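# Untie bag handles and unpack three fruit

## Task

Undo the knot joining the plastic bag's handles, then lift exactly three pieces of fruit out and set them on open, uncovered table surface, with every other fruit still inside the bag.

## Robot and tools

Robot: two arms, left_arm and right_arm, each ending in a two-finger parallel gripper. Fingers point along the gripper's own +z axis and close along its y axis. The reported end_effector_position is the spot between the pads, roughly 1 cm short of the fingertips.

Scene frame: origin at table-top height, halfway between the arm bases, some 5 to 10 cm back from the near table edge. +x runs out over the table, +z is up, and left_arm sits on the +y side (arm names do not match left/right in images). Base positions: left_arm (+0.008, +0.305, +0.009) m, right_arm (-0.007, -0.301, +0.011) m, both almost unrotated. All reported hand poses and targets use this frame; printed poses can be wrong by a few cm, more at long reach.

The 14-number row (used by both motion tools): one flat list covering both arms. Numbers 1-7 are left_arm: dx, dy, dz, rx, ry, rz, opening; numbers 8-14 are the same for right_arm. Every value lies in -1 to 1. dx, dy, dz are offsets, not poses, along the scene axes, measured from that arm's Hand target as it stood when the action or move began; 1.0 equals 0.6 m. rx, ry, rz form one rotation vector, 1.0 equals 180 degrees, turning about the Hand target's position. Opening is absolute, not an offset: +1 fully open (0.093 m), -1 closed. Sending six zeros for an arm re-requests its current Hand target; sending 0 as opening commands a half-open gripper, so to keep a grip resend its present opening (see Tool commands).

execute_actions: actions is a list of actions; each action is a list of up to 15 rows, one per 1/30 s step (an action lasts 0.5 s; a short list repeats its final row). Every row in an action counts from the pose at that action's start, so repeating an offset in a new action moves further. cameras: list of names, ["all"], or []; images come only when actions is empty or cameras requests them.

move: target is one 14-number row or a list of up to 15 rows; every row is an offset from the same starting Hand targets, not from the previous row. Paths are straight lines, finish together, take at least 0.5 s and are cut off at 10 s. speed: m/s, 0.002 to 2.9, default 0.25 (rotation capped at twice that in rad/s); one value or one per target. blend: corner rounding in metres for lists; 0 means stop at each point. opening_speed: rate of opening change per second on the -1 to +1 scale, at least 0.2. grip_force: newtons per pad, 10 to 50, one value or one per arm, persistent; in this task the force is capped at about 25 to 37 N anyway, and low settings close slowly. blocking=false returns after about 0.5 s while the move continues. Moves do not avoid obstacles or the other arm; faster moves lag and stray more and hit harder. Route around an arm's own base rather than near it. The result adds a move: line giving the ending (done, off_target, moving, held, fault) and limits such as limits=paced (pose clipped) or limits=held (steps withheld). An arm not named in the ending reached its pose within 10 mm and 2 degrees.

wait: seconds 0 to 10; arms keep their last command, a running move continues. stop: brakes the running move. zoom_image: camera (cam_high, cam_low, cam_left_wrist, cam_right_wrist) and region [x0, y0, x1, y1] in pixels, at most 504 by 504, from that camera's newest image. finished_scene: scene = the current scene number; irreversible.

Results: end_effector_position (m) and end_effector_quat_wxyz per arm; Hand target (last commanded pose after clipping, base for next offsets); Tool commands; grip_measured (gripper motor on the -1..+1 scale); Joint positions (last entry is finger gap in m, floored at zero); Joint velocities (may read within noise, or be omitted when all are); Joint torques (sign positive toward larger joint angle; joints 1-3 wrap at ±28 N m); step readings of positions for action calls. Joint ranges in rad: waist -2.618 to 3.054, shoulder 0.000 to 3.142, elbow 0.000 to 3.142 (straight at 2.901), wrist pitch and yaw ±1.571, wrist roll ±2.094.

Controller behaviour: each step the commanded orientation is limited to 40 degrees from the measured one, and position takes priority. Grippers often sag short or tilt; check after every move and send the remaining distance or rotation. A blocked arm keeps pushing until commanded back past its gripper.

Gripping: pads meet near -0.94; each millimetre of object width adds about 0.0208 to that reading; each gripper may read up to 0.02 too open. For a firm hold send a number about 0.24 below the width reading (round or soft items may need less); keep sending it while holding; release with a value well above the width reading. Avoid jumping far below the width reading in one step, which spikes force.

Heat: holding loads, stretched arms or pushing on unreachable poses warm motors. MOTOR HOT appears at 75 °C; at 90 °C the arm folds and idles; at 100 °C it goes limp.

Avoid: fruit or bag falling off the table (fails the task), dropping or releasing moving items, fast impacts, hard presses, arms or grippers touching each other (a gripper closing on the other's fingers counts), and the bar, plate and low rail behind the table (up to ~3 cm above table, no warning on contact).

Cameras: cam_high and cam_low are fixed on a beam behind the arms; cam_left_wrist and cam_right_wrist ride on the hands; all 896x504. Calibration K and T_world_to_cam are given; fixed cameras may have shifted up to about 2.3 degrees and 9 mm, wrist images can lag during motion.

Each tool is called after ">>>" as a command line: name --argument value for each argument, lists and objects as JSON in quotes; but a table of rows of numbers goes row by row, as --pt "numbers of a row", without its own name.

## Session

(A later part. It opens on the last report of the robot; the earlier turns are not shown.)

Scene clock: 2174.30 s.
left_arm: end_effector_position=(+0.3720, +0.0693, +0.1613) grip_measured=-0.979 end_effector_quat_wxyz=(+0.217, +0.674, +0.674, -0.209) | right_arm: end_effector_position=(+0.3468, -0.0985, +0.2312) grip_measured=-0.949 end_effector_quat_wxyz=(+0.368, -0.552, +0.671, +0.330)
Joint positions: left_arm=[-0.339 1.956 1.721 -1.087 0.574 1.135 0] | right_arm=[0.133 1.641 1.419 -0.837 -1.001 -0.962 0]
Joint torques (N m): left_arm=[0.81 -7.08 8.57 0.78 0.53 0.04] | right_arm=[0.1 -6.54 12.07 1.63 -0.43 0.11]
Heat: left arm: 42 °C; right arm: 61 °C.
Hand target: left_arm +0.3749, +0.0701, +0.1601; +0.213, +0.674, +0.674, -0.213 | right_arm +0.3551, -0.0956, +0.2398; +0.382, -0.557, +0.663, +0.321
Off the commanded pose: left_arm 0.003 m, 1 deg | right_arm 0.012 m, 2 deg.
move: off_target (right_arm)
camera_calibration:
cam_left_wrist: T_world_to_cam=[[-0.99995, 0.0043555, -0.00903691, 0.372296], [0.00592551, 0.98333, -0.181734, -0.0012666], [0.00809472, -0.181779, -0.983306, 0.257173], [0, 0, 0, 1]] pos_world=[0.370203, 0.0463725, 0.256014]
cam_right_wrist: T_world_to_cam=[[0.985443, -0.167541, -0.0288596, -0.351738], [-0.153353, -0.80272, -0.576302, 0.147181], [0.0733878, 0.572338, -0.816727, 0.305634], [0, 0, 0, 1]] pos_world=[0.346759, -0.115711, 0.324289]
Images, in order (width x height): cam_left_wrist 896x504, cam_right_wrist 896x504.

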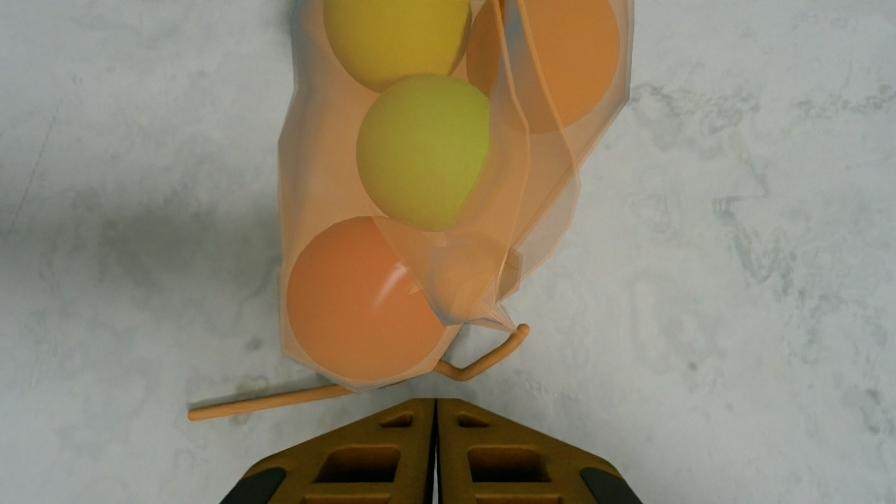

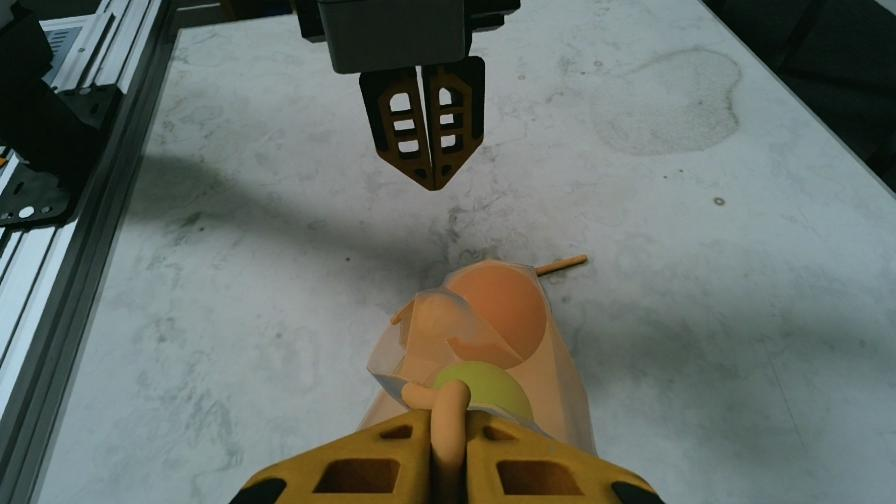

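>>> move --target '[-0.0633,-0.15,-0.0585,-0.0275,0.0036,-0.083,-1, 0,0,0,0,0,0,-1]' --speed 0.1 --cameras '["cam_left_wrist","cam_right_wrist"]'

Scene clock: 2227.23 s.
left_arm: end_effector_position=(+0.3307, -0.0150, +0.1253) grip_measured=-0.979 end_effector_quat_wxyz=(+0.200, +0.742, +0.579, -0.272) | right_arm: end_effector_position=(+0.3468, -0.0985, +0.2312) grip_measured=-0.949 end_effector_quat_wxyz=(+0.368, -0.552, +0.671, +0.330)
Joint positions: left_arm=[-0.526 2.076 1.727 -1.006 0.67 1.191 0] | right_arm=[0.133 1.641 1.419 -0.837 -1.001 -0.962 0]
Joint torques (N m): left_arm=[0.24 -7.92 8.46 0.98 0.56 0.06] | right_arm=[0.14 -6.69 12.04 1.66 -0.44 0.09]
Heat: left arm: 47 °C; right arm: 63 °C.
Hand target: left_arm +0.3369, -0.0200, +0.1251; +0.208, +0.745, +0.572, -0.271 | right_arm +0.3551, -0.0956, +0.2398; +0.382, -0.557, +0.663, +0.321
Off the commanded pose: left_arm 0.008 m, 1 deg | right_arm 0.012 m, 2 deg.
move: off_target (right_arm)
camera_calibration:
cam_left_wrist: T_world_to_cam=[[-0.966284, 0.256697, 0.0200304, 0.320162], [0.243164, 0.93538, -0.256781, 0.00551584], [-0.0846509, -0.243253, -0.966262, 0.234462], [0, 0, 0, 1]] pos_world=[0.327874, -0.0303106, 0.221555]
cam_right_wrist: T_world_to_cam=[[0.985443, -0.167541, -0.0288596, -0.351738], [-0.153353, -0.80272, -0.576302, 0.147181], [0.0733878, 0.572338, -0.816727, 0.305634], [0, 0, 0, 1]] pos_world=[0.346759, -0.115711, 0.324289]
Images, in order (width x height): cam_left_wrist 896x504, cam_right_wrist 896x504.

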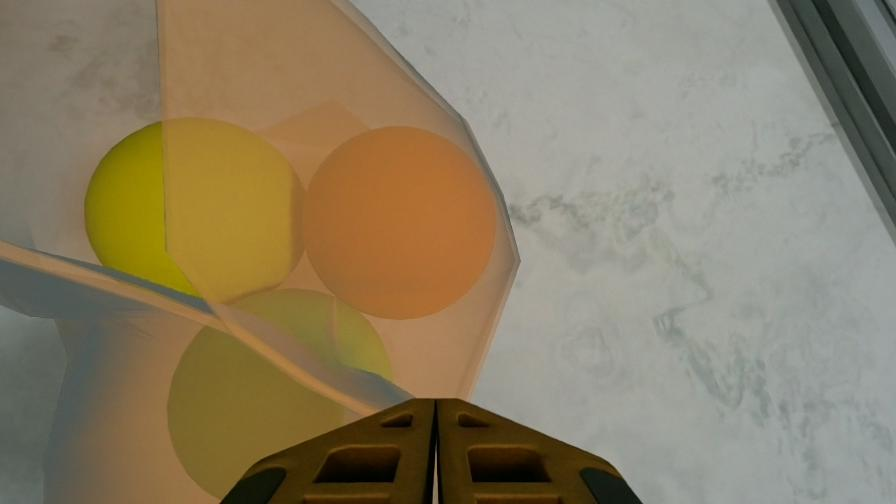

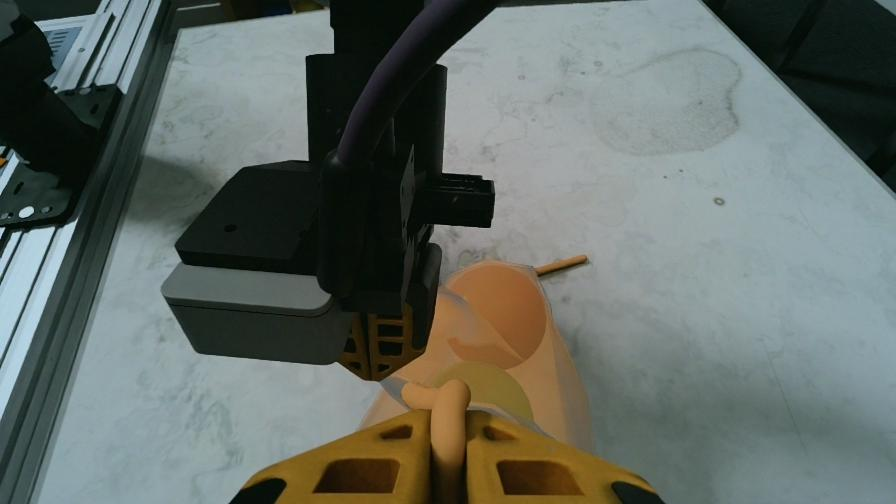

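>>> move --pt "0 0.03 0.08 0 0 0 -1 0 0 0 0 0 0 -1" --pt "-0.06 0.17 0.06 0 0 0 -1 0 0 0 0 0 0 -1" --speed 0.12 --blend 0.02 --cameras '["cam_left_wrist","cam_right_wrist"]'

>>> move --pt "0 0 0 0 0 0 -1 -0.033 -0.16 -0.167 0 0 0 -1" --pt "0 0 0 0 0 0 -1 -0.033 -0.16 -0.34 0 0 0 -1" --speed 0.12 --blend 0.02 --cameras '["cam_left_wrist","cam_right_wrist","cam_high"]'

Scene clock: 2337.97 s.
left_arm: end_effector_position=(+0.3074, +0.0794, +0.1562) grip_measured=-0.979 end_effector_quat_wxyz=(+0.207, +0.744, +0.575, -0.269) | right_arm: end_effector_position=(+0.3468, -0.0985, +0.2312) grip_measured=-0.949 end_effector_quat_wxyz=(+0.368, -0.552, +0.671, +0.330)
Joint positions: left_arm=[-0.328 1.853 1.539 -1.186 0.701 1.45 0] | right_arm=[0.133 1.641 1.419 -0.837 -1.001 -0.962 0]
Joint torques (N m): left_arm=[0.54 -9.42 5.09 0.41 0.58 0.03] | right_arm=[0.09 -6.64 11.96 1.63 -0.41 0.08]
Heat: left arm: 49 °C; right arm: 65 °C.
Hand target: left_arm +0.3009, +0.0821, +0.1610; +0.208, +0.745, +0.572, -0.271 | right_arm +0.3550, -0.0956, +0.2398; +0.382, -0.557, +0.663, +0.321
Off the commanded pose: left_arm 0.009 m, 0 deg | right_arm 0.012 m, 2 deg.
move: off_target (right_arm)
camera_calibration:
cam_left_wrist: T_world_to_cam=[[-0.965484, 0.260456, 0.00201411, 0.274912], [0.250864, 0.931951, -0.261792, -0.0705622], [-0.0700622, -0.25225, -0.965122, 0.281292], [0, 0, 0, 1]] pos_world=[0.302832, 0.0651142, 0.252455]
cam_right_wrist: T_world_to_cam=[[0.985443, -0.167541, -0.0288596, -0.351738], [-0.153353, -0.80272, -0.576302, 0.147181], [0.0733878, 0.572338, -0.816727, 0.305634], [0, 0, 0, 1]] pos_world=[0.346759, -0.115711, 0.324289]
Images, in order (width x height): cam_left_wrist 896x504, cam_right_wrist 896x504.

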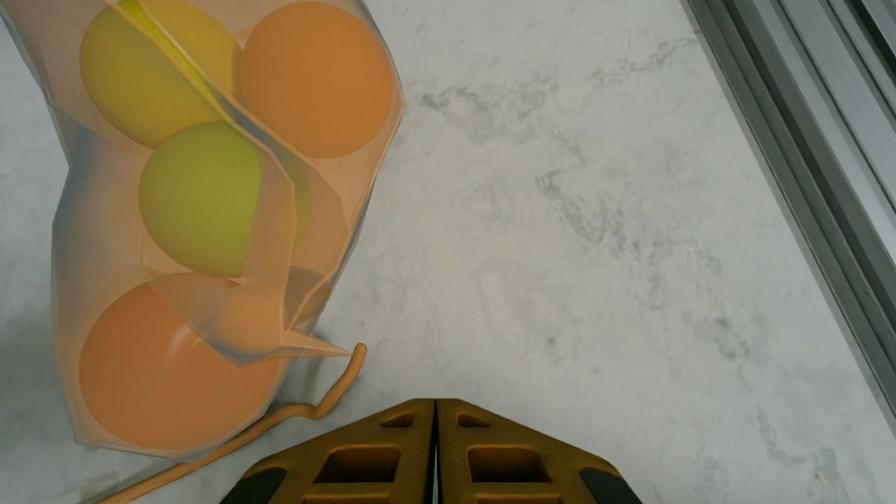

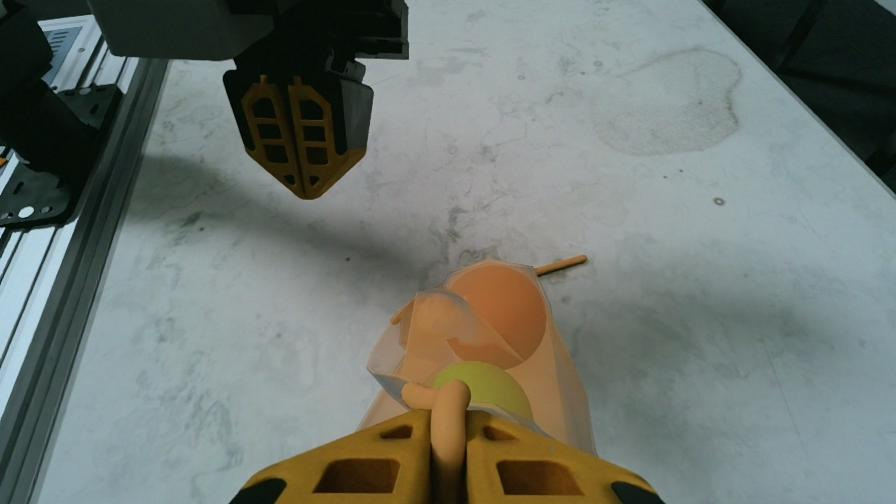

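Scene clock: 2340.87 s.
left_arm: end_effector_position=(+0.3074, +0.0794, +0.1562) grip_measured=-0.979 end_effector_quat_wxyz=(+0.207, +0.744, +0.575, -0.269) | right_arm: end_effector_position=(+0.3376, -0.1926, +0.0393) grip_measured=-0.949 end_effector_quat_wxyz=(+0.382, -0.563, +0.662, +0.315)
Joint positions: left_arm=[-0.328 1.853 1.539 -1.186 0.701 1.45 0] | right_arm=[-0.132 1.951 1.002 -0.503 -1.079 -1.471 0]
Joint torques (N m): left_arm=[0.49 -9.5 5.14 0.4 0.59 0.07] | right_arm=[-0.17 -7.57 5.24 0.82 -0.67 0.1]
Heat: left arm: 50 °C; right arm: 65 °C.
Hand target: left_arm +0.3009, +0.0821, +0.1610; +0.208, +0.745, +0.572, -0.271 | right_arm +0.3353, -0.1915, +0.0358; +0.382, -0.557, +0.663, +0.321
Off the commanded pose: left_arm 0.008 m, 0 deg | right_arm 0.004 m, 1 deg.
move: done
camera_calibration:
cam_left_wrist: T_world_to_cam=[[-0.965321, 0.26106, 0.00152731, 0.274945], [0.251568, 0.931754, -0.261818, -0.0707561], [-0.0697733, -0.252354, -0.965116, 0.28121], [0, 0, 0, 1]] pos_world=[0.302831, 0.0651144, 0.252455]
cam_right_wrist: T_world_to_cam=[[0.986319, -0.163593, 0.0203009, -0.365371], [-0.122109, -0.807773, -0.576708, -0.0519027], [0.110744, 0.56634, -0.816698, 0.189681], [0, 0, 0, 1]] pos_world=[0.333029, -0.209122, 0.132397]
Images, in order (width x height): cam_high 896x504, cam_left_wrist 896x504, cam_right_wrist 896x504.

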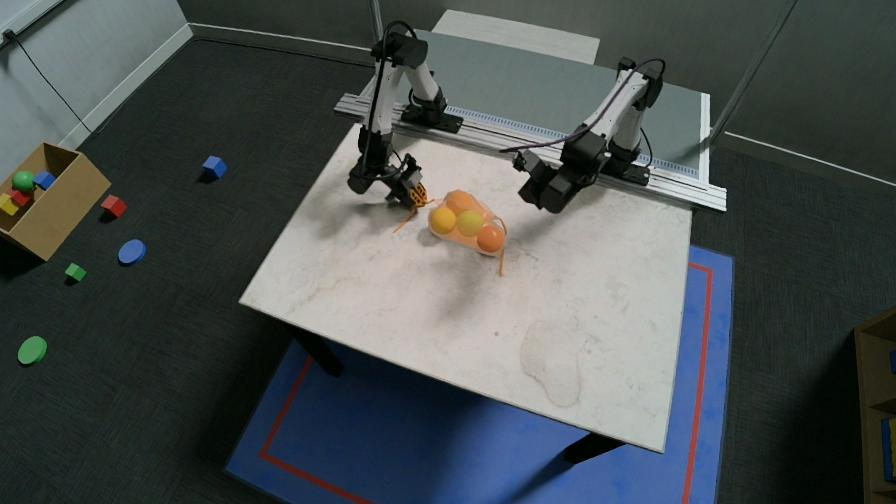

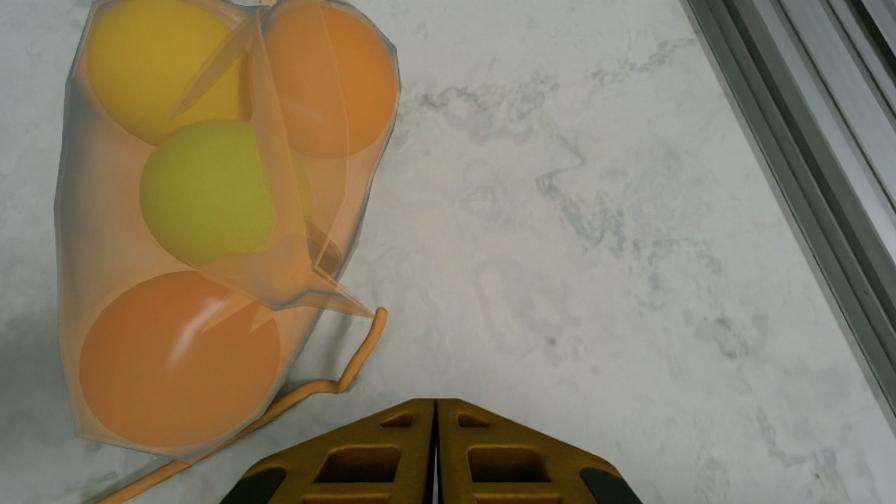

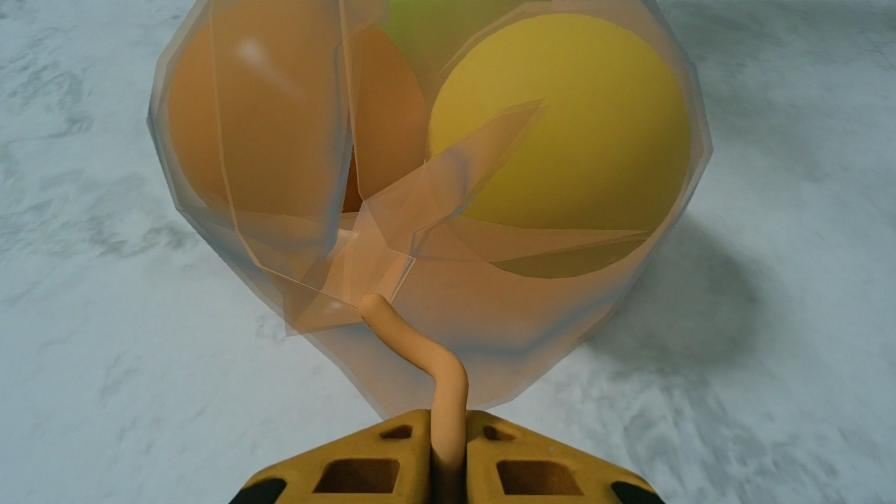

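>>> zoom_image --camera "cam_left_wrist" --region '[40, 0, 440, 360]'

>>> zoom_image --camera "cam_right_wrist" --region '[130, 0, 630, 400]'

Scaled by 1.260 from the camera's 896x504 image, which has a finer 1280x720 frame.

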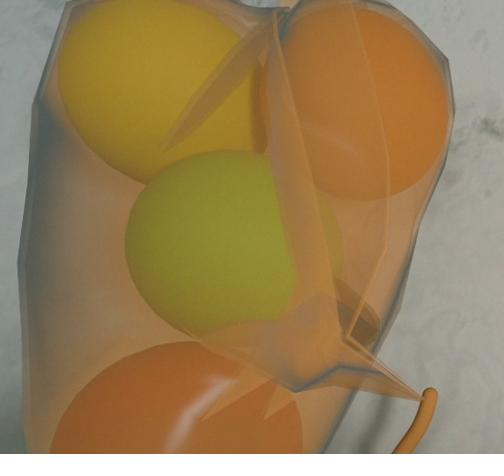

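Scaled by 1.008 from the camera's 896x504 image, which has a finer 1280x720 frame.

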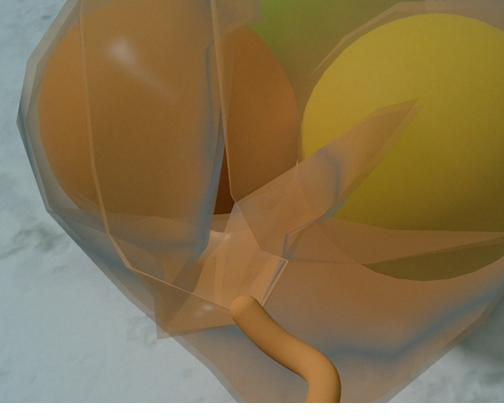

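>>> move --target '[-0.05,0.03,0.0,0,0,0,-1, 0,0.02,0.24,0,0,0,-1]' --speed 0.12 --cameras '["cam_left_wrist","cam_right_wrist","cam_low"]'

Scene clock: 2403.67 s.
left_arm: end_effector_position=(+0.2754, +0.0970, +0.1574) grip_measured=-0.979 end_effector_quat_wxyz=(+0.205, +0.745, +0.574, -0.271) | right_arm: end_effector_position=(+0.3335, -0.1817, +0.1643) grip_measured=-0.949 end_effector_quat_wxyz=(+0.371, -0.550, +0.673, +0.328)
Joint positions: left_arm=[-0.31 1.726 1.388 -1.186 0.702 1.479 0] | right_arm=[-0.117 1.714 1.253 -0.992 -1.079 -1.42 0]
Joint torques (N m): left_arm=[0.87 -8.38 5.11 0.42 0.6 0.06] | right_arm=[0.14 -9.39 11.15 0.45 -0.65 -0.02]
Heat: left arm: 57 °C; right arm: 59 °C.
Hand target: left_arm +0.2709, +0.1001, +0.1610; +0.208, +0.745, +0.573, -0.271 | right_arm +0.3353, -0.1795, +0.1798; +0.382, -0.557, +0.663, +0.321
Off the commanded pose: left_arm 0.007 m, 0 deg | right_arm 0.016 m, 2 deg.
move: off_target (right_arm)
camera_calibration:
cam_left_wrist: T_world_to_cam=[[-0.964287, 0.264782, 0.00635902, 0.2381], [0.253982, 0.931231, -0.261346, -0.079434], [-0.0751214, -0.250398, -0.965224, 0.28587], [0, 0, 0, 1]] pos_world=[0.271247, 0.0825079, 0.253655]
cam_right_wrist: T_world_to_cam=[[0.98412, -0.175673, -0.0254382, -0.356086], [-0.157951, -0.80128, -0.577064, 0.0416576], [0.0809915, 0.571918, -0.816303, 0.296959], [0, 0, 0, 1]] pos_world=[0.33296, -0.199011, 0.257389]
Images, in order (width x height): cam_low 896x504, cam_left_wrist 896x504, cam_right_wrist 896x504.

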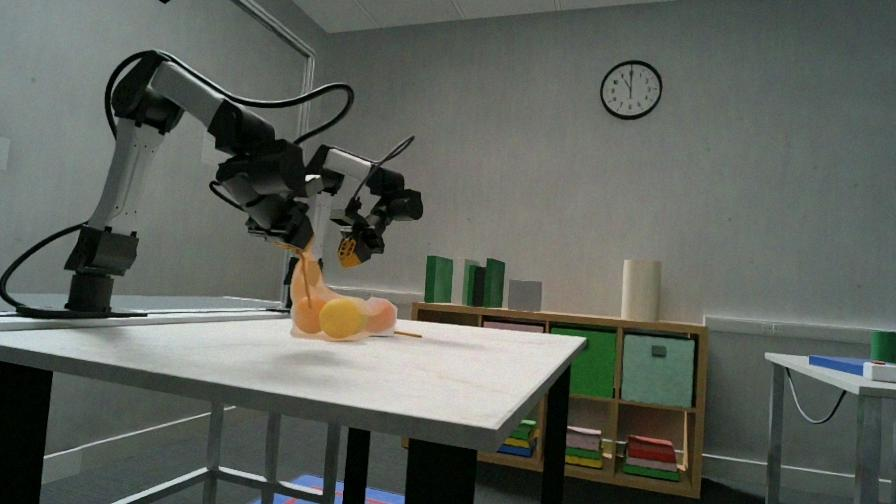

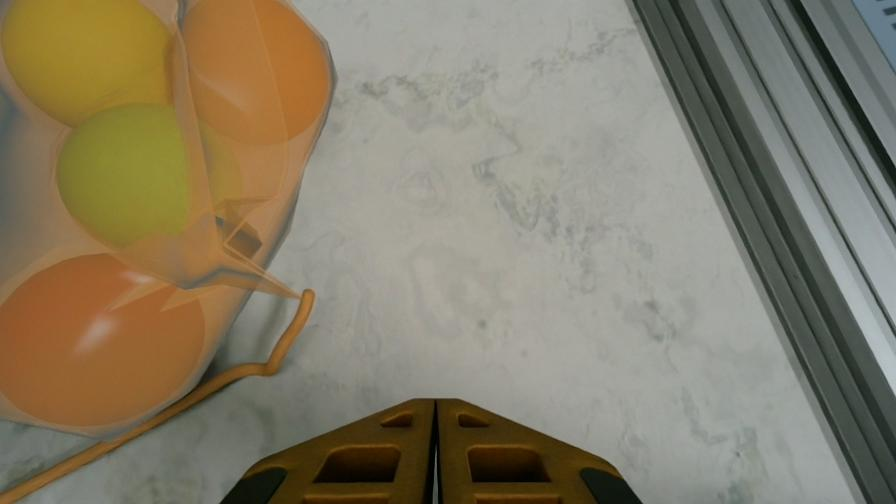

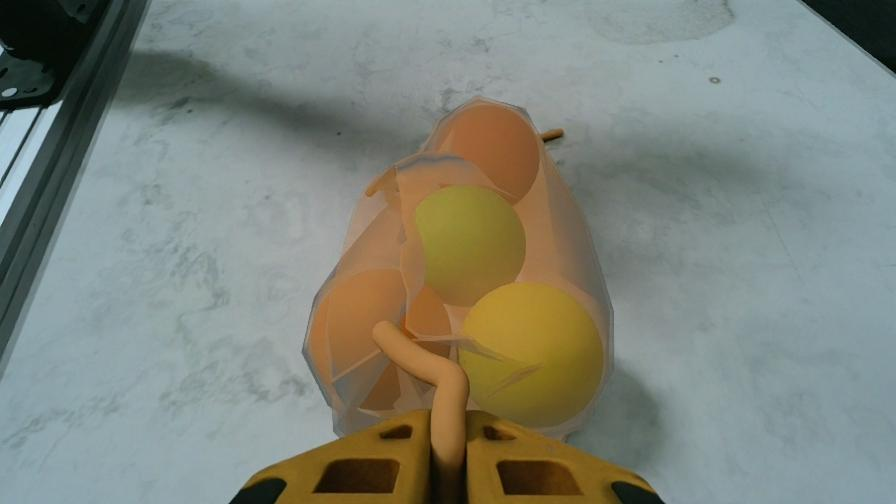

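>>> move --target '[0,0,0,0,0,0,-1, 0.065,0.15,0.06,0,0,0,-1]' --speed 0.12 --cameras '["cam_left_wrist","cam_right_wrist"]'

Scene clock: 2424.60 s.
left_arm: end_effector_position=(+0.2754, +0.0970, +0.1574) grip_measured=-0.979 end_effector_quat_wxyz=(+0.205, +0.745, +0.574, -0.271) | right_arm: end_effector_position=(+0.3653, -0.0914, +0.2096) grip_measured=-0.949 end_effector_quat_wxyz=(+0.371, -0.554, +0.668, +0.331)
Joint positions: left_arm=[-0.31 1.726 1.388 -1.186 0.702 1.479 0] | right_arm=[0.147 1.714 1.411 -0.734 -1.001 -0.944 0]
Joint torques (N m): left_arm=[0.87 -8.34 5.15 0.4 0.6 0.06] | right_arm=[0.02 -7.1 11.81 1.6 -0.38 0.1]
Heat: left arm: 56 °C; right arm: 64 °C.
Hand target: left_arm +0.2709, +0.1001, +0.1610; +0.208, +0.745, +0.573, -0.271 | right_arm +0.3743, -0.0895, +0.2159; +0.382, -0.557, +0.663, +0.321
Off the commanded pose: left_arm 0.007 m, 0 deg | right_arm 0.011 m, 2 deg.
move: off_target (right_arm)
camera_calibration:
cam_left_wrist: T_world_to_cam=[[-0.964287, 0.264782, 0.00635902, 0.2381], [0.253982, 0.931231, -0.261346, -0.079434], [-0.0751214, -0.250398, -0.965224, 0.28587], [0, 0, 0, 1]] pos_world=[0.271247, 0.0825079, 0.253655]
cam_right_wrist: T_world_to_cam=[[0.986415, -0.162552, -0.0237106, -0.370391], [-0.145855, -0.80025, -0.581659, 0.141816], [0.0755751, 0.577215, -0.813087, 0.281496], [0, 0, 0, 1]] pos_world=[0.364769, -0.109203, 0.302587]
Images, in order (width x height): cam_left_wrist 896x504, cam_right_wrist 896x504.

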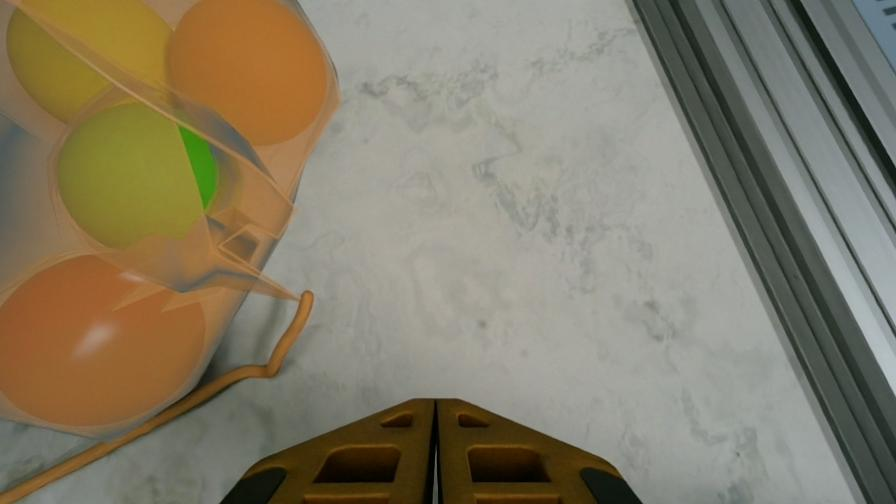

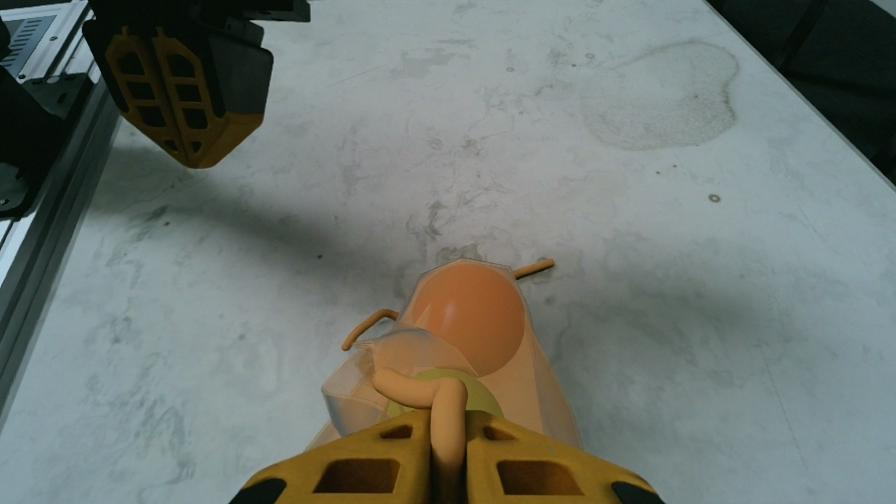

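>>> move --pt "0 0 0 0 0 0 -1 -0.08 -0.17 -0.1 0 0 0 -1" --pt "0 0 0 0 0 0 -1 -0.124 -0.2 -0.31 0 0 0 -1" --pt "0 0 0 0 0 0 -1 -0.124 -0.2 -0.31 0 0 0 -0.4" --speed 0.14 --blend '[0.02,0,0]' --cameras '["cam_left_wrist","cam_right_wrist"]'

Scene clock: 2486.80 s.
left_arm: end_effector_position=(+0.2754, +0.0970, +0.1574) grip_measured=-0.979 end_effector_quat_wxyz=(+0.205, +0.745, +0.574, -0.271) | right_arm: end_effector_position=(+0.3005, -0.2071, +0.0324) grip_measured=-0.402 end_effector_quat_wxyz=(+0.376, -0.562, +0.663, +0.321)
Joint positions: left_arm=[-0.31 1.726 1.388 -1.186 0.702 1.479 0] | right_arm=[-0.196 1.909 0.896 -0.587 -1.081 -1.621 0.026]
Joint torques (N m): left_arm=[0.85 -8.32 5.19 0.41 0.61 0.05] | right_arm=[-1.02 -6.64 4.96 0.53 -0.69 -0.09]
Heat: left arm: 55 °C; right arm: 69 °C.
Hand target: left_arm +0.2709, +0.1001, +0.1610; +0.208, +0.745, +0.573, -0.271 | right_arm +0.2999, -0.2096, +0.0298; +0.382, -0.557, +0.663, +0.321
Off the commanded pose: left_arm 0.007 m, 0 deg | right_arm 0.004 m, 1 deg.
move: done
camera_calibration:
cam_left_wrist: T_world_to_cam=[[-0.964287, 0.264782, 0.00635902, 0.2381], [0.253982, 0.931231, -0.261346, -0.079434], [-0.0751214, -0.250398, -0.965224, 0.28587], [0, 0, 0, 1]] pos_world=[0.271247, 0.0825079, 0.253655]
cam_right_wrist: T_world_to_cam=[[0.987355, -0.158443, 0.00499276, -0.329837], [-0.126634, -0.807298, -0.576397, -0.0706789], [0.0953568, 0.568476, -0.817155, 0.201414], [0, 0, 0, 1]] pos_world=[0.29751, -0.223819, 0.125494]
Images, in order (width x height): cam_left_wrist 896x504, cam_right_wrist 896x504.

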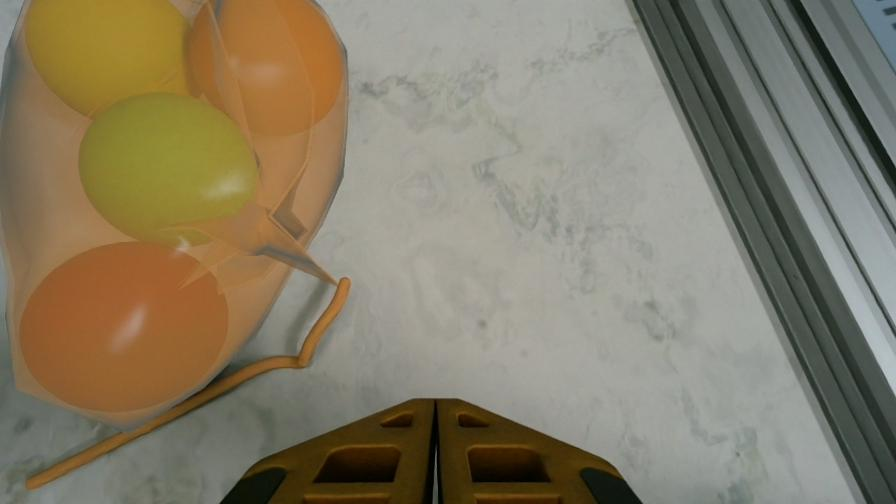

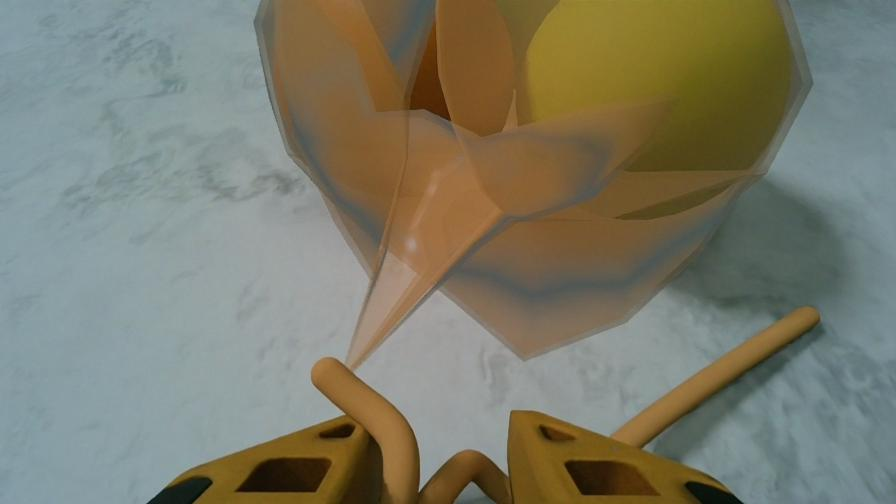

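>>> move --pt "0 0 0 0 0 0 -1 -0.03 -0.1 0.06 0 0 0 -0.4" --pt "0.085 -0.095 -0.15 0 0 0 -0.5 -0.03 -0.12 0.3 -0.27 0.048 0 -0.4" --speed 0.12 --blend '[0.01,0]' --cameras '["cam_left_wrist","cam_right_wrist"]'

Scene clock: 2514.17 s.
left_arm: end_effector_position=(+0.3145, +0.0473, +0.0720) grip_measured=-0.502 end_effector_quat_wxyz=(+0.203, +0.744, +0.573, -0.276) | right_arm: end_effector_position=(+0.2820, -0.2810, +0.2028) grip_measured=-0.402 end_effector_quat_wxyz=(+0.072, -0.641, +0.761, +0.067)
Joint positions: left_arm=[-0.403 1.989 1.379 -0.844 0.703 1.362 0.021] | right_arm=[-0.11 1.608 1.608 -1.544 -0.242 -1.5 0.026]
Joint torques (N m): left_arm=[0.03 -6.97 7.98 0.79 0.5 -0.11] | right_arm=[0.23 -6.35 10.65 0.22 -0.07 0.11]
Heat: left arm: 54 °C; right arm: 62 °C.
Hand target: left_arm +0.3219, +0.0430, +0.0710; +0.208, +0.745, +0.572, -0.271 | right_arm +0.2820, -0.2816, +0.2099; +0.070, -0.640, +0.763, +0.060
Off the commanded pose: left_arm 0.009 m, 1 deg | right_arm 0.007 m, 1 deg.
move: done
camera_calibration:
cam_left_wrist: T_world_to_cam=[[-0.96321, 0.268355, 0.0145927, 0.288453], [0.254806, 0.929145, -0.267886, -0.0650817], [-0.0854473, -0.254312, -0.96334, 0.197221], [0, 0, 0, 1]] pos_world=[0.311276, 0.0332182, 0.168347]
cam_right_wrist: T_world_to_cam=[[0.98697, -0.160734, -0.00736983, -0.322205], [-0.155131, -0.962724, 0.221576, -0.231906], [-0.04271, -0.217546, -0.975115, 0.234579], [0, 0, 0, 1]] pos_world=[0.29205, -0.224019, 0.277752]
Images, in order (width x height): cam_left_wrist 896x504, cam_right_wrist 896x504.

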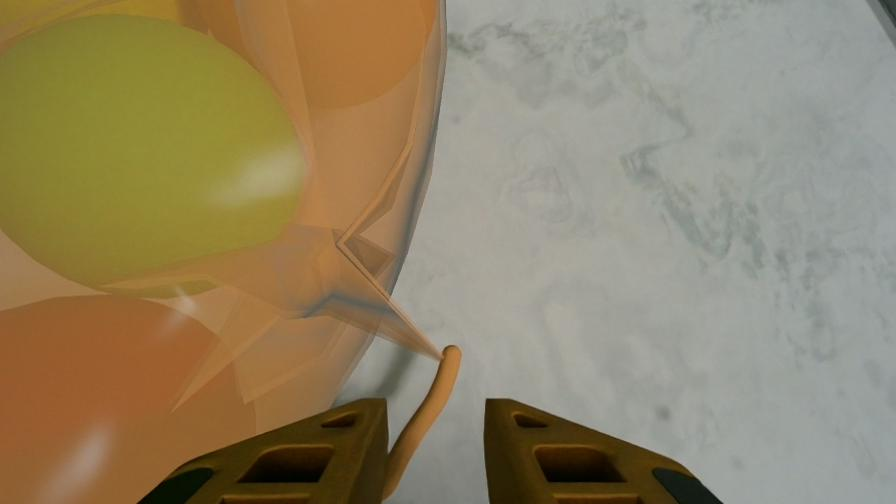

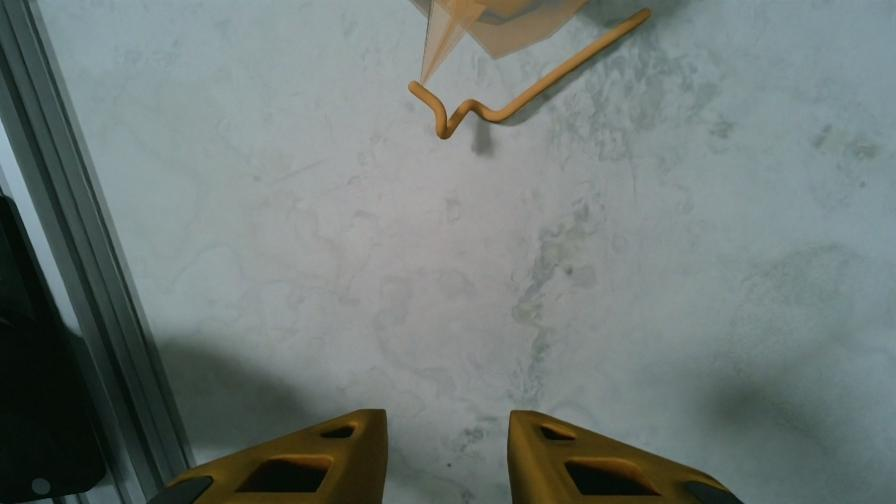

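>>> move --pt "0.0125 0.0045 -0.075 0 0 0 -0.5 0 0 0 0 0 0 -0.4" --pt "0.0125 0.0045 -0.075 0 0 0 -1 0 0 0 0 0 0 -0.4" --speed 0.1 --cameras '["cam_left_wrist"]'

Scene clock: 2531.70 s.
left_arm: end_effector_position=(+0.3290, +0.0426, +0.0346) grip_measured=-0.954 end_effector_quat_wxyz=(+0.212, +0.745, +0.571, -0.272) | right_arm: end_effector_position=(+0.2820, -0.2810, +0.2028) grip_measured=-0.402 end_effector_quat_wxyz=(+0.072, -0.641, +0.761, +0.067)
Joint positions: left_arm=[-0.4 2.086 1.361 -0.71 0.703 1.363 0] | right_arm=[-0.11 1.608 1.608 -1.544 -0.242 -1.5 0.026]
Joint torques (N m): left_arm=[0.81 -7.69 5.07 0.81 0.52 0.06] | right_arm=[0.14 -6.23 10.73 0.23 -0.04 0.11]
Heat: left arm: 52 °C; right arm: 65 °C.
Hand target: left_arm +0.3293, +0.0457, +0.0260; +0.208, +0.745, +0.572, -0.271 | right_arm +0.2820, -0.2816, +0.2099; +0.070, -0.640, +0.763, +0.060
Off the commanded pose: left_arm 0.009 m, 0 deg | right_arm 0.007 m, 1 deg.
move: done
camera_calibration:
cam_left_wrist: T_world_to_cam=[[-0.963822, 0.266501, -0.0050195, 0.305167], [0.257866, 0.927496, -0.27066, -0.0752062], [-0.0674757, -0.262163, -0.962662, 0.155686], [0, 0, 0, 1]] pos_world=[0.324025, 0.0292411, 0.131049]
Images, in order (width x height): cam_left_wrist 896x504.

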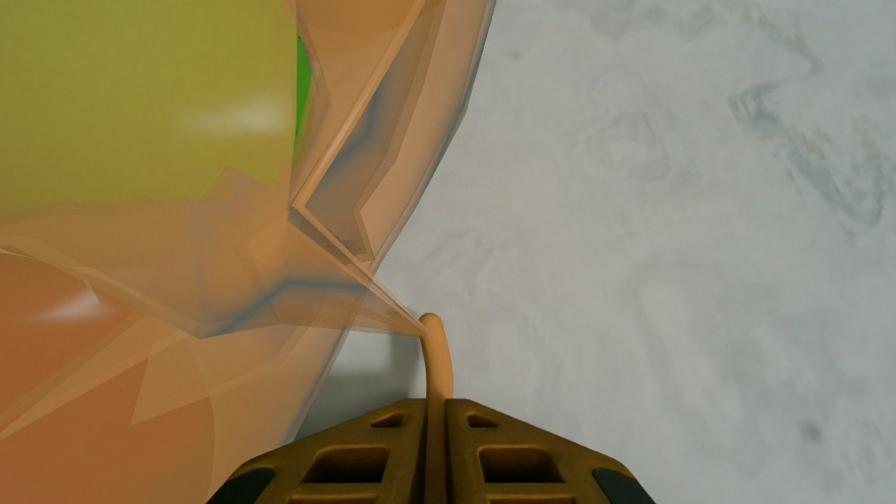

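>>> move --pt "0.06 0.05 0.04 0 0 0 -1 0.0 0.08 0 0 0 0 -0.4" --pt "0.07 0.075 0.03 0 0 0 -1 0.0 0.12 0 0 0 0 -0.4" --speed 0.1 --blend '[0.01,0]' --cameras '["all"]'

Scene clock: 2540.47 s.
left_arm: end_effector_position=(+0.3690, +0.0904, +0.0463) grip_measured=-0.954 end_effector_quat_wxyz=(+0.211, +0.745, +0.573, -0.268) | right_arm: end_effector_position=(+0.2723, -0.2104, +0.1994) grip_measured=-0.402 end_effector_quat_wxyz=(+0.050, -0.639, +0.763, +0.079)
Joint positions: left_arm=[-0.253 2.168 1.547 -0.933 0.707 1.549 0] | right_arm=[0.152 1.608 1.608 -1.534 -0.226 -1.233 0.026]
Joint torques (N m): left_arm=[0.55 -7.88 7.71 0.25 0.57 0.08] | right_arm=[0.1 -6.86 11.54 0.67 -0.05 0.1]
Heat: left arm: 51 °C; right arm: 66 °C.
Hand target: left_arm +0.3714, +0.0907, +0.0440; +0.208, +0.745, +0.572, -0.271 | right_arm +0.2819, -0.2095, +0.2099; +0.070, -0.640, +0.763, +0.060
Off the commanded pose: left_arm 0.003 m, 1 deg | right_arm 0.014 m, 3 deg.
move: off_target (right_arm)
camera_calibration:
cam_left_wrist: T_world_to_cam=[[-0.965188, 0.261452, -0.00737187, 0.332092], [0.25405, 0.930413, -0.264178, -0.125916], [-0.0622109, -0.256854, -0.964446, 0.179866], [0, 0, 0, 1]] pos_world=[0.36371, 0.0765271, 0.142655]
cam_right_wrist: T_world_to_cam=[[0.985341, -0.161164, -0.0559356, -0.291153], [-0.143578, -0.960525, 0.23828, -0.170745], [-0.0921296, -0.226756, -0.969584, 0.256676], [0, 0, 0, 1]] pos_world=[0.286017, -0.152725, 0.273268]

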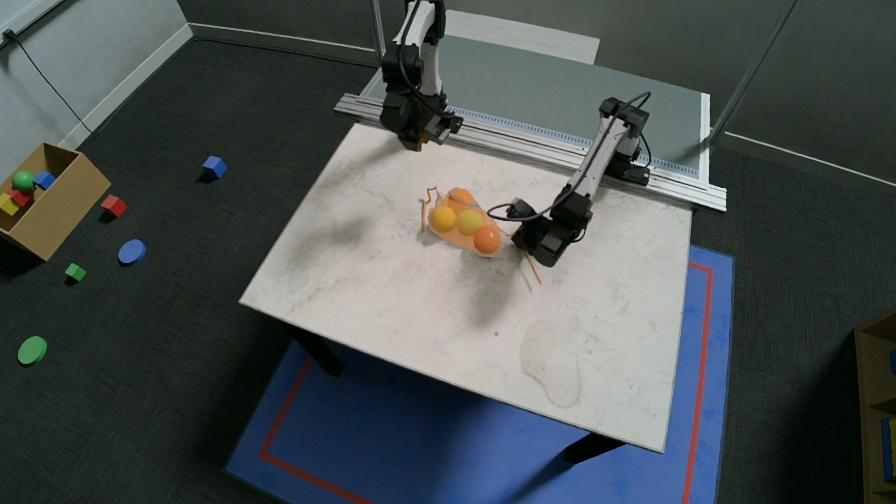

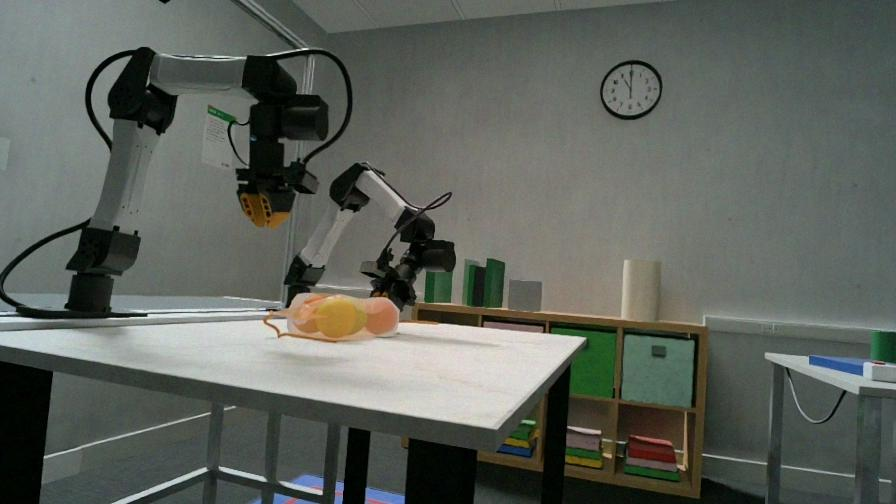

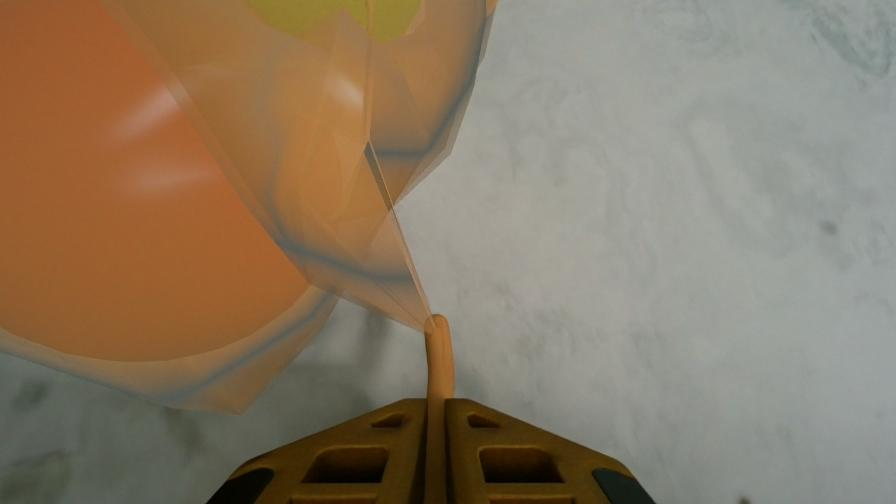

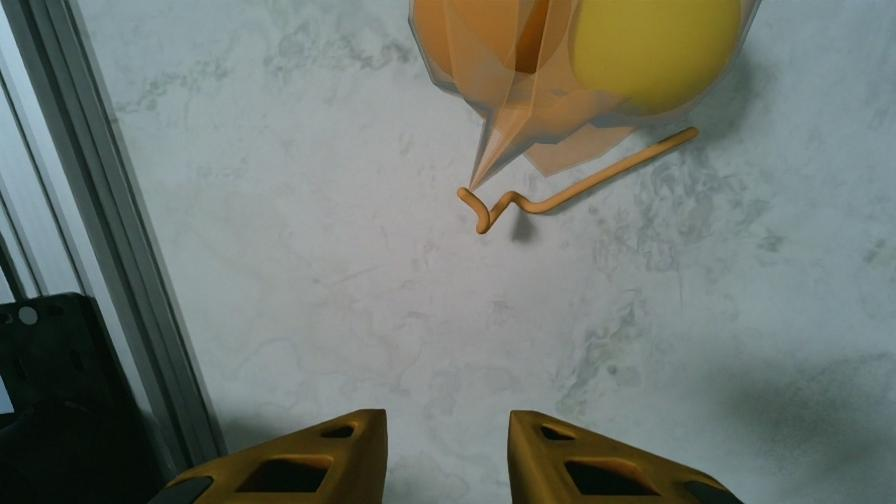

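>>> move --target '[0,0,0,0,0,0,-1, 0.07,0.13,0.03,0,0,0,-0.4]' --speed 0.12 --cameras '["cam_right_wrist"]'

Scene clock: 2555.13 s.
left_arm: end_effector_position=(+0.3689, +0.0904, +0.0463) grip_measured=-0.954 end_effector_quat_wxyz=(+0.211, +0.745, +0.573, -0.268) | right_arm: end_effector_position=(+0.3232, -0.1306, +0.2241) grip_measured=-0.402 end_effector_quat_wxyz=(+0.085, -0.642, +0.760, +0.061)
Joint positions: left_arm=[-0.253 2.168 1.547 -0.934 0.707 1.55 0] | right_arm=[0.359 1.833 1.984 -1.559 -0.202 -1.02 0.026]
Joint torques (N m): left_arm=[0.51 -7.88 7.71 0.27 0.58 0.08] | right_arm=[-0.08 -7.16 11 0.61 -0.01 0.13]
Heat: left arm: 53 °C; right arm: 67 °C.
Hand target: left_arm +0.3714, +0.0907, +0.0440; +0.208, +0.745, +0.572, -0.271 | right_arm +0.3239, -0.1315, +0.2279; +0.070, -0.640, +0.763, +0.060
Off the commanded pose: left_arm 0.003 m, 1 deg | right_arm 0.004 m, 2 deg.
joint sent to its limit (right arm) — joint 4 (wrist pitch), lower limit. The joint targets still meet the commanded pose.
move: done
camera_calibration:
cam_right_wrist: T_world_to_cam=[[0.986916, -0.160273, 0.0176084, -0.344007], [-0.160391, -0.964684, 0.208948, -0.0811063], [-0.0165023, -0.209039, -0.977768, 0.283027], [0, 0, 0, 1]] pos_world=[0.331168, -0.0742136, 0.299739]
Images, in order (width x height): cam_right_wrist 896x504.

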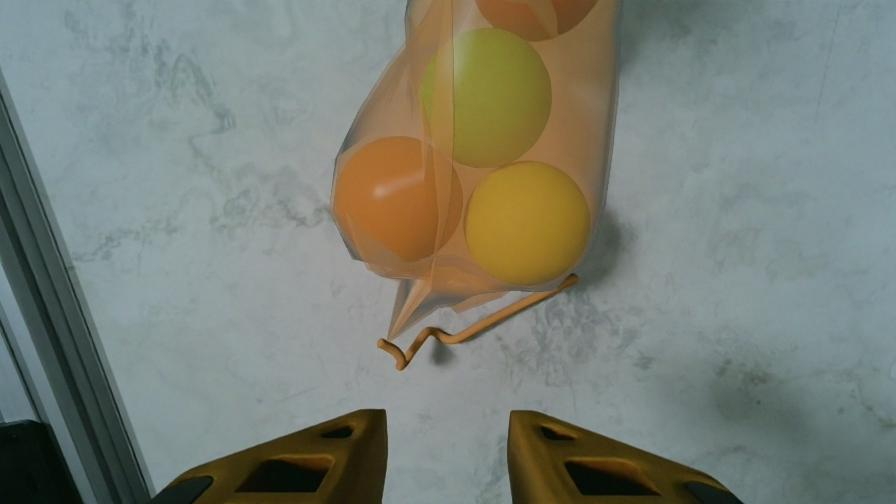

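>>> move --pt "-0.035 -0.03 -0.02 0 0 0 -1 0 -0.05 0 0 0 0 -0.4" --pt "-0.035 -0.03 -0.02 0 0 0 -0.5 0 -0.05 0 0 0 0 -0.4" --pt "-0.03 0.03 0.1 0 0 0 -0.5 0 -0.1 -0.05 0 0 0 -0.4" --speed 0.12 --cameras '["cam_right_wrist","cam_left_wrist"]'

Scene clock: 2611.97 s.
left_arm: end_effector_position=(+0.3497, +0.1079, +0.0910) grip_measured=-0.502 end_effector_quat_wxyz=(+0.197, +0.740, +0.578, -0.281) | right_arm: end_effector_position=(+0.3250, -0.1892, +0.1881) grip_measured=-0.402 end_effector_quat_wxyz=(+0.050, -0.639, +0.764, +0.067)
Joint positions: left_arm=[-0.22 2.07 1.576 -1.131 0.71 1.594 0.021] | right_arm=[0.201 1.807 1.801 -1.505 -0.202 -1.18 0.026]
Joint torques (N m): left_arm=[0.59 -10.48 7.66 0.13 0.53 0.06] | right_arm=[-0.98 -11.75 6.63 0.75 -0.23 -0.11]
Heat: left arm: 55 °C; right arm: 67 °C.
Hand target: left_arm +0.3534, +0.1087, +0.1040; +0.208, +0.745, +0.572, -0.271 | right_arm +0.3239, -0.1916, +0.1978; +0.070, -0.640, +0.763, +0.060
Off the commanded pose: left_arm 0.014 m, 2 deg | right_arm 0.010 m, 2 deg.
move: off_target (left_arm)
camera_calibration:
cam_left_wrist: T_world_to_cam=[[-0.96449, 0.261888, 0.0342565, 0.305171], [0.243509, 0.931946, -0.268662, -0.121566], [-0.102285, -0.25078, -0.962625, 0.239402], [0, 0, 0, 1]] pos_world=[0.348424, 0.0934097, 0.18734]
cam_right_wrist: T_world_to_cam=[[0.985679, -0.164529, -0.0369669, -0.344749], [-0.149963, -0.955496, 0.254043, -0.139987], [-0.0771192, -0.244861, -0.966486, 0.246432], [0, 0, 0, 1]] pos_world=[0.337824, -0.130137, 0.260992]
Images, in order (width x height): cam_left_wrist 896x504, cam_right_wrist 896x504.

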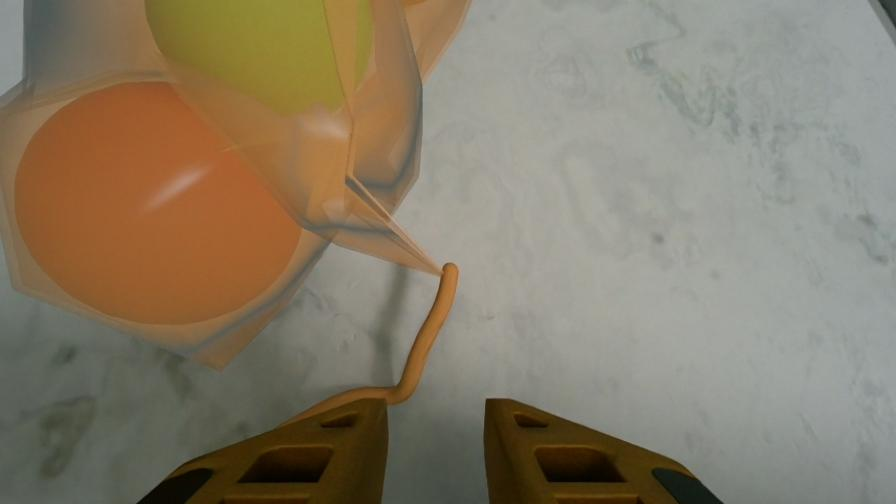

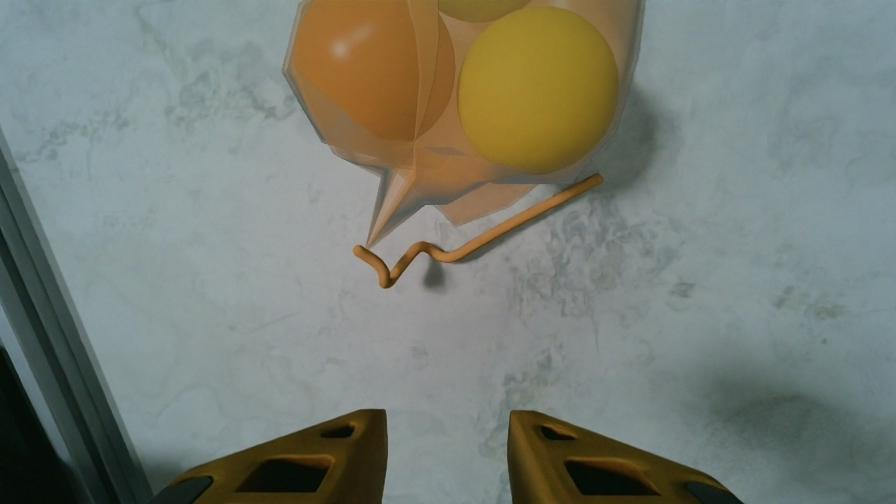

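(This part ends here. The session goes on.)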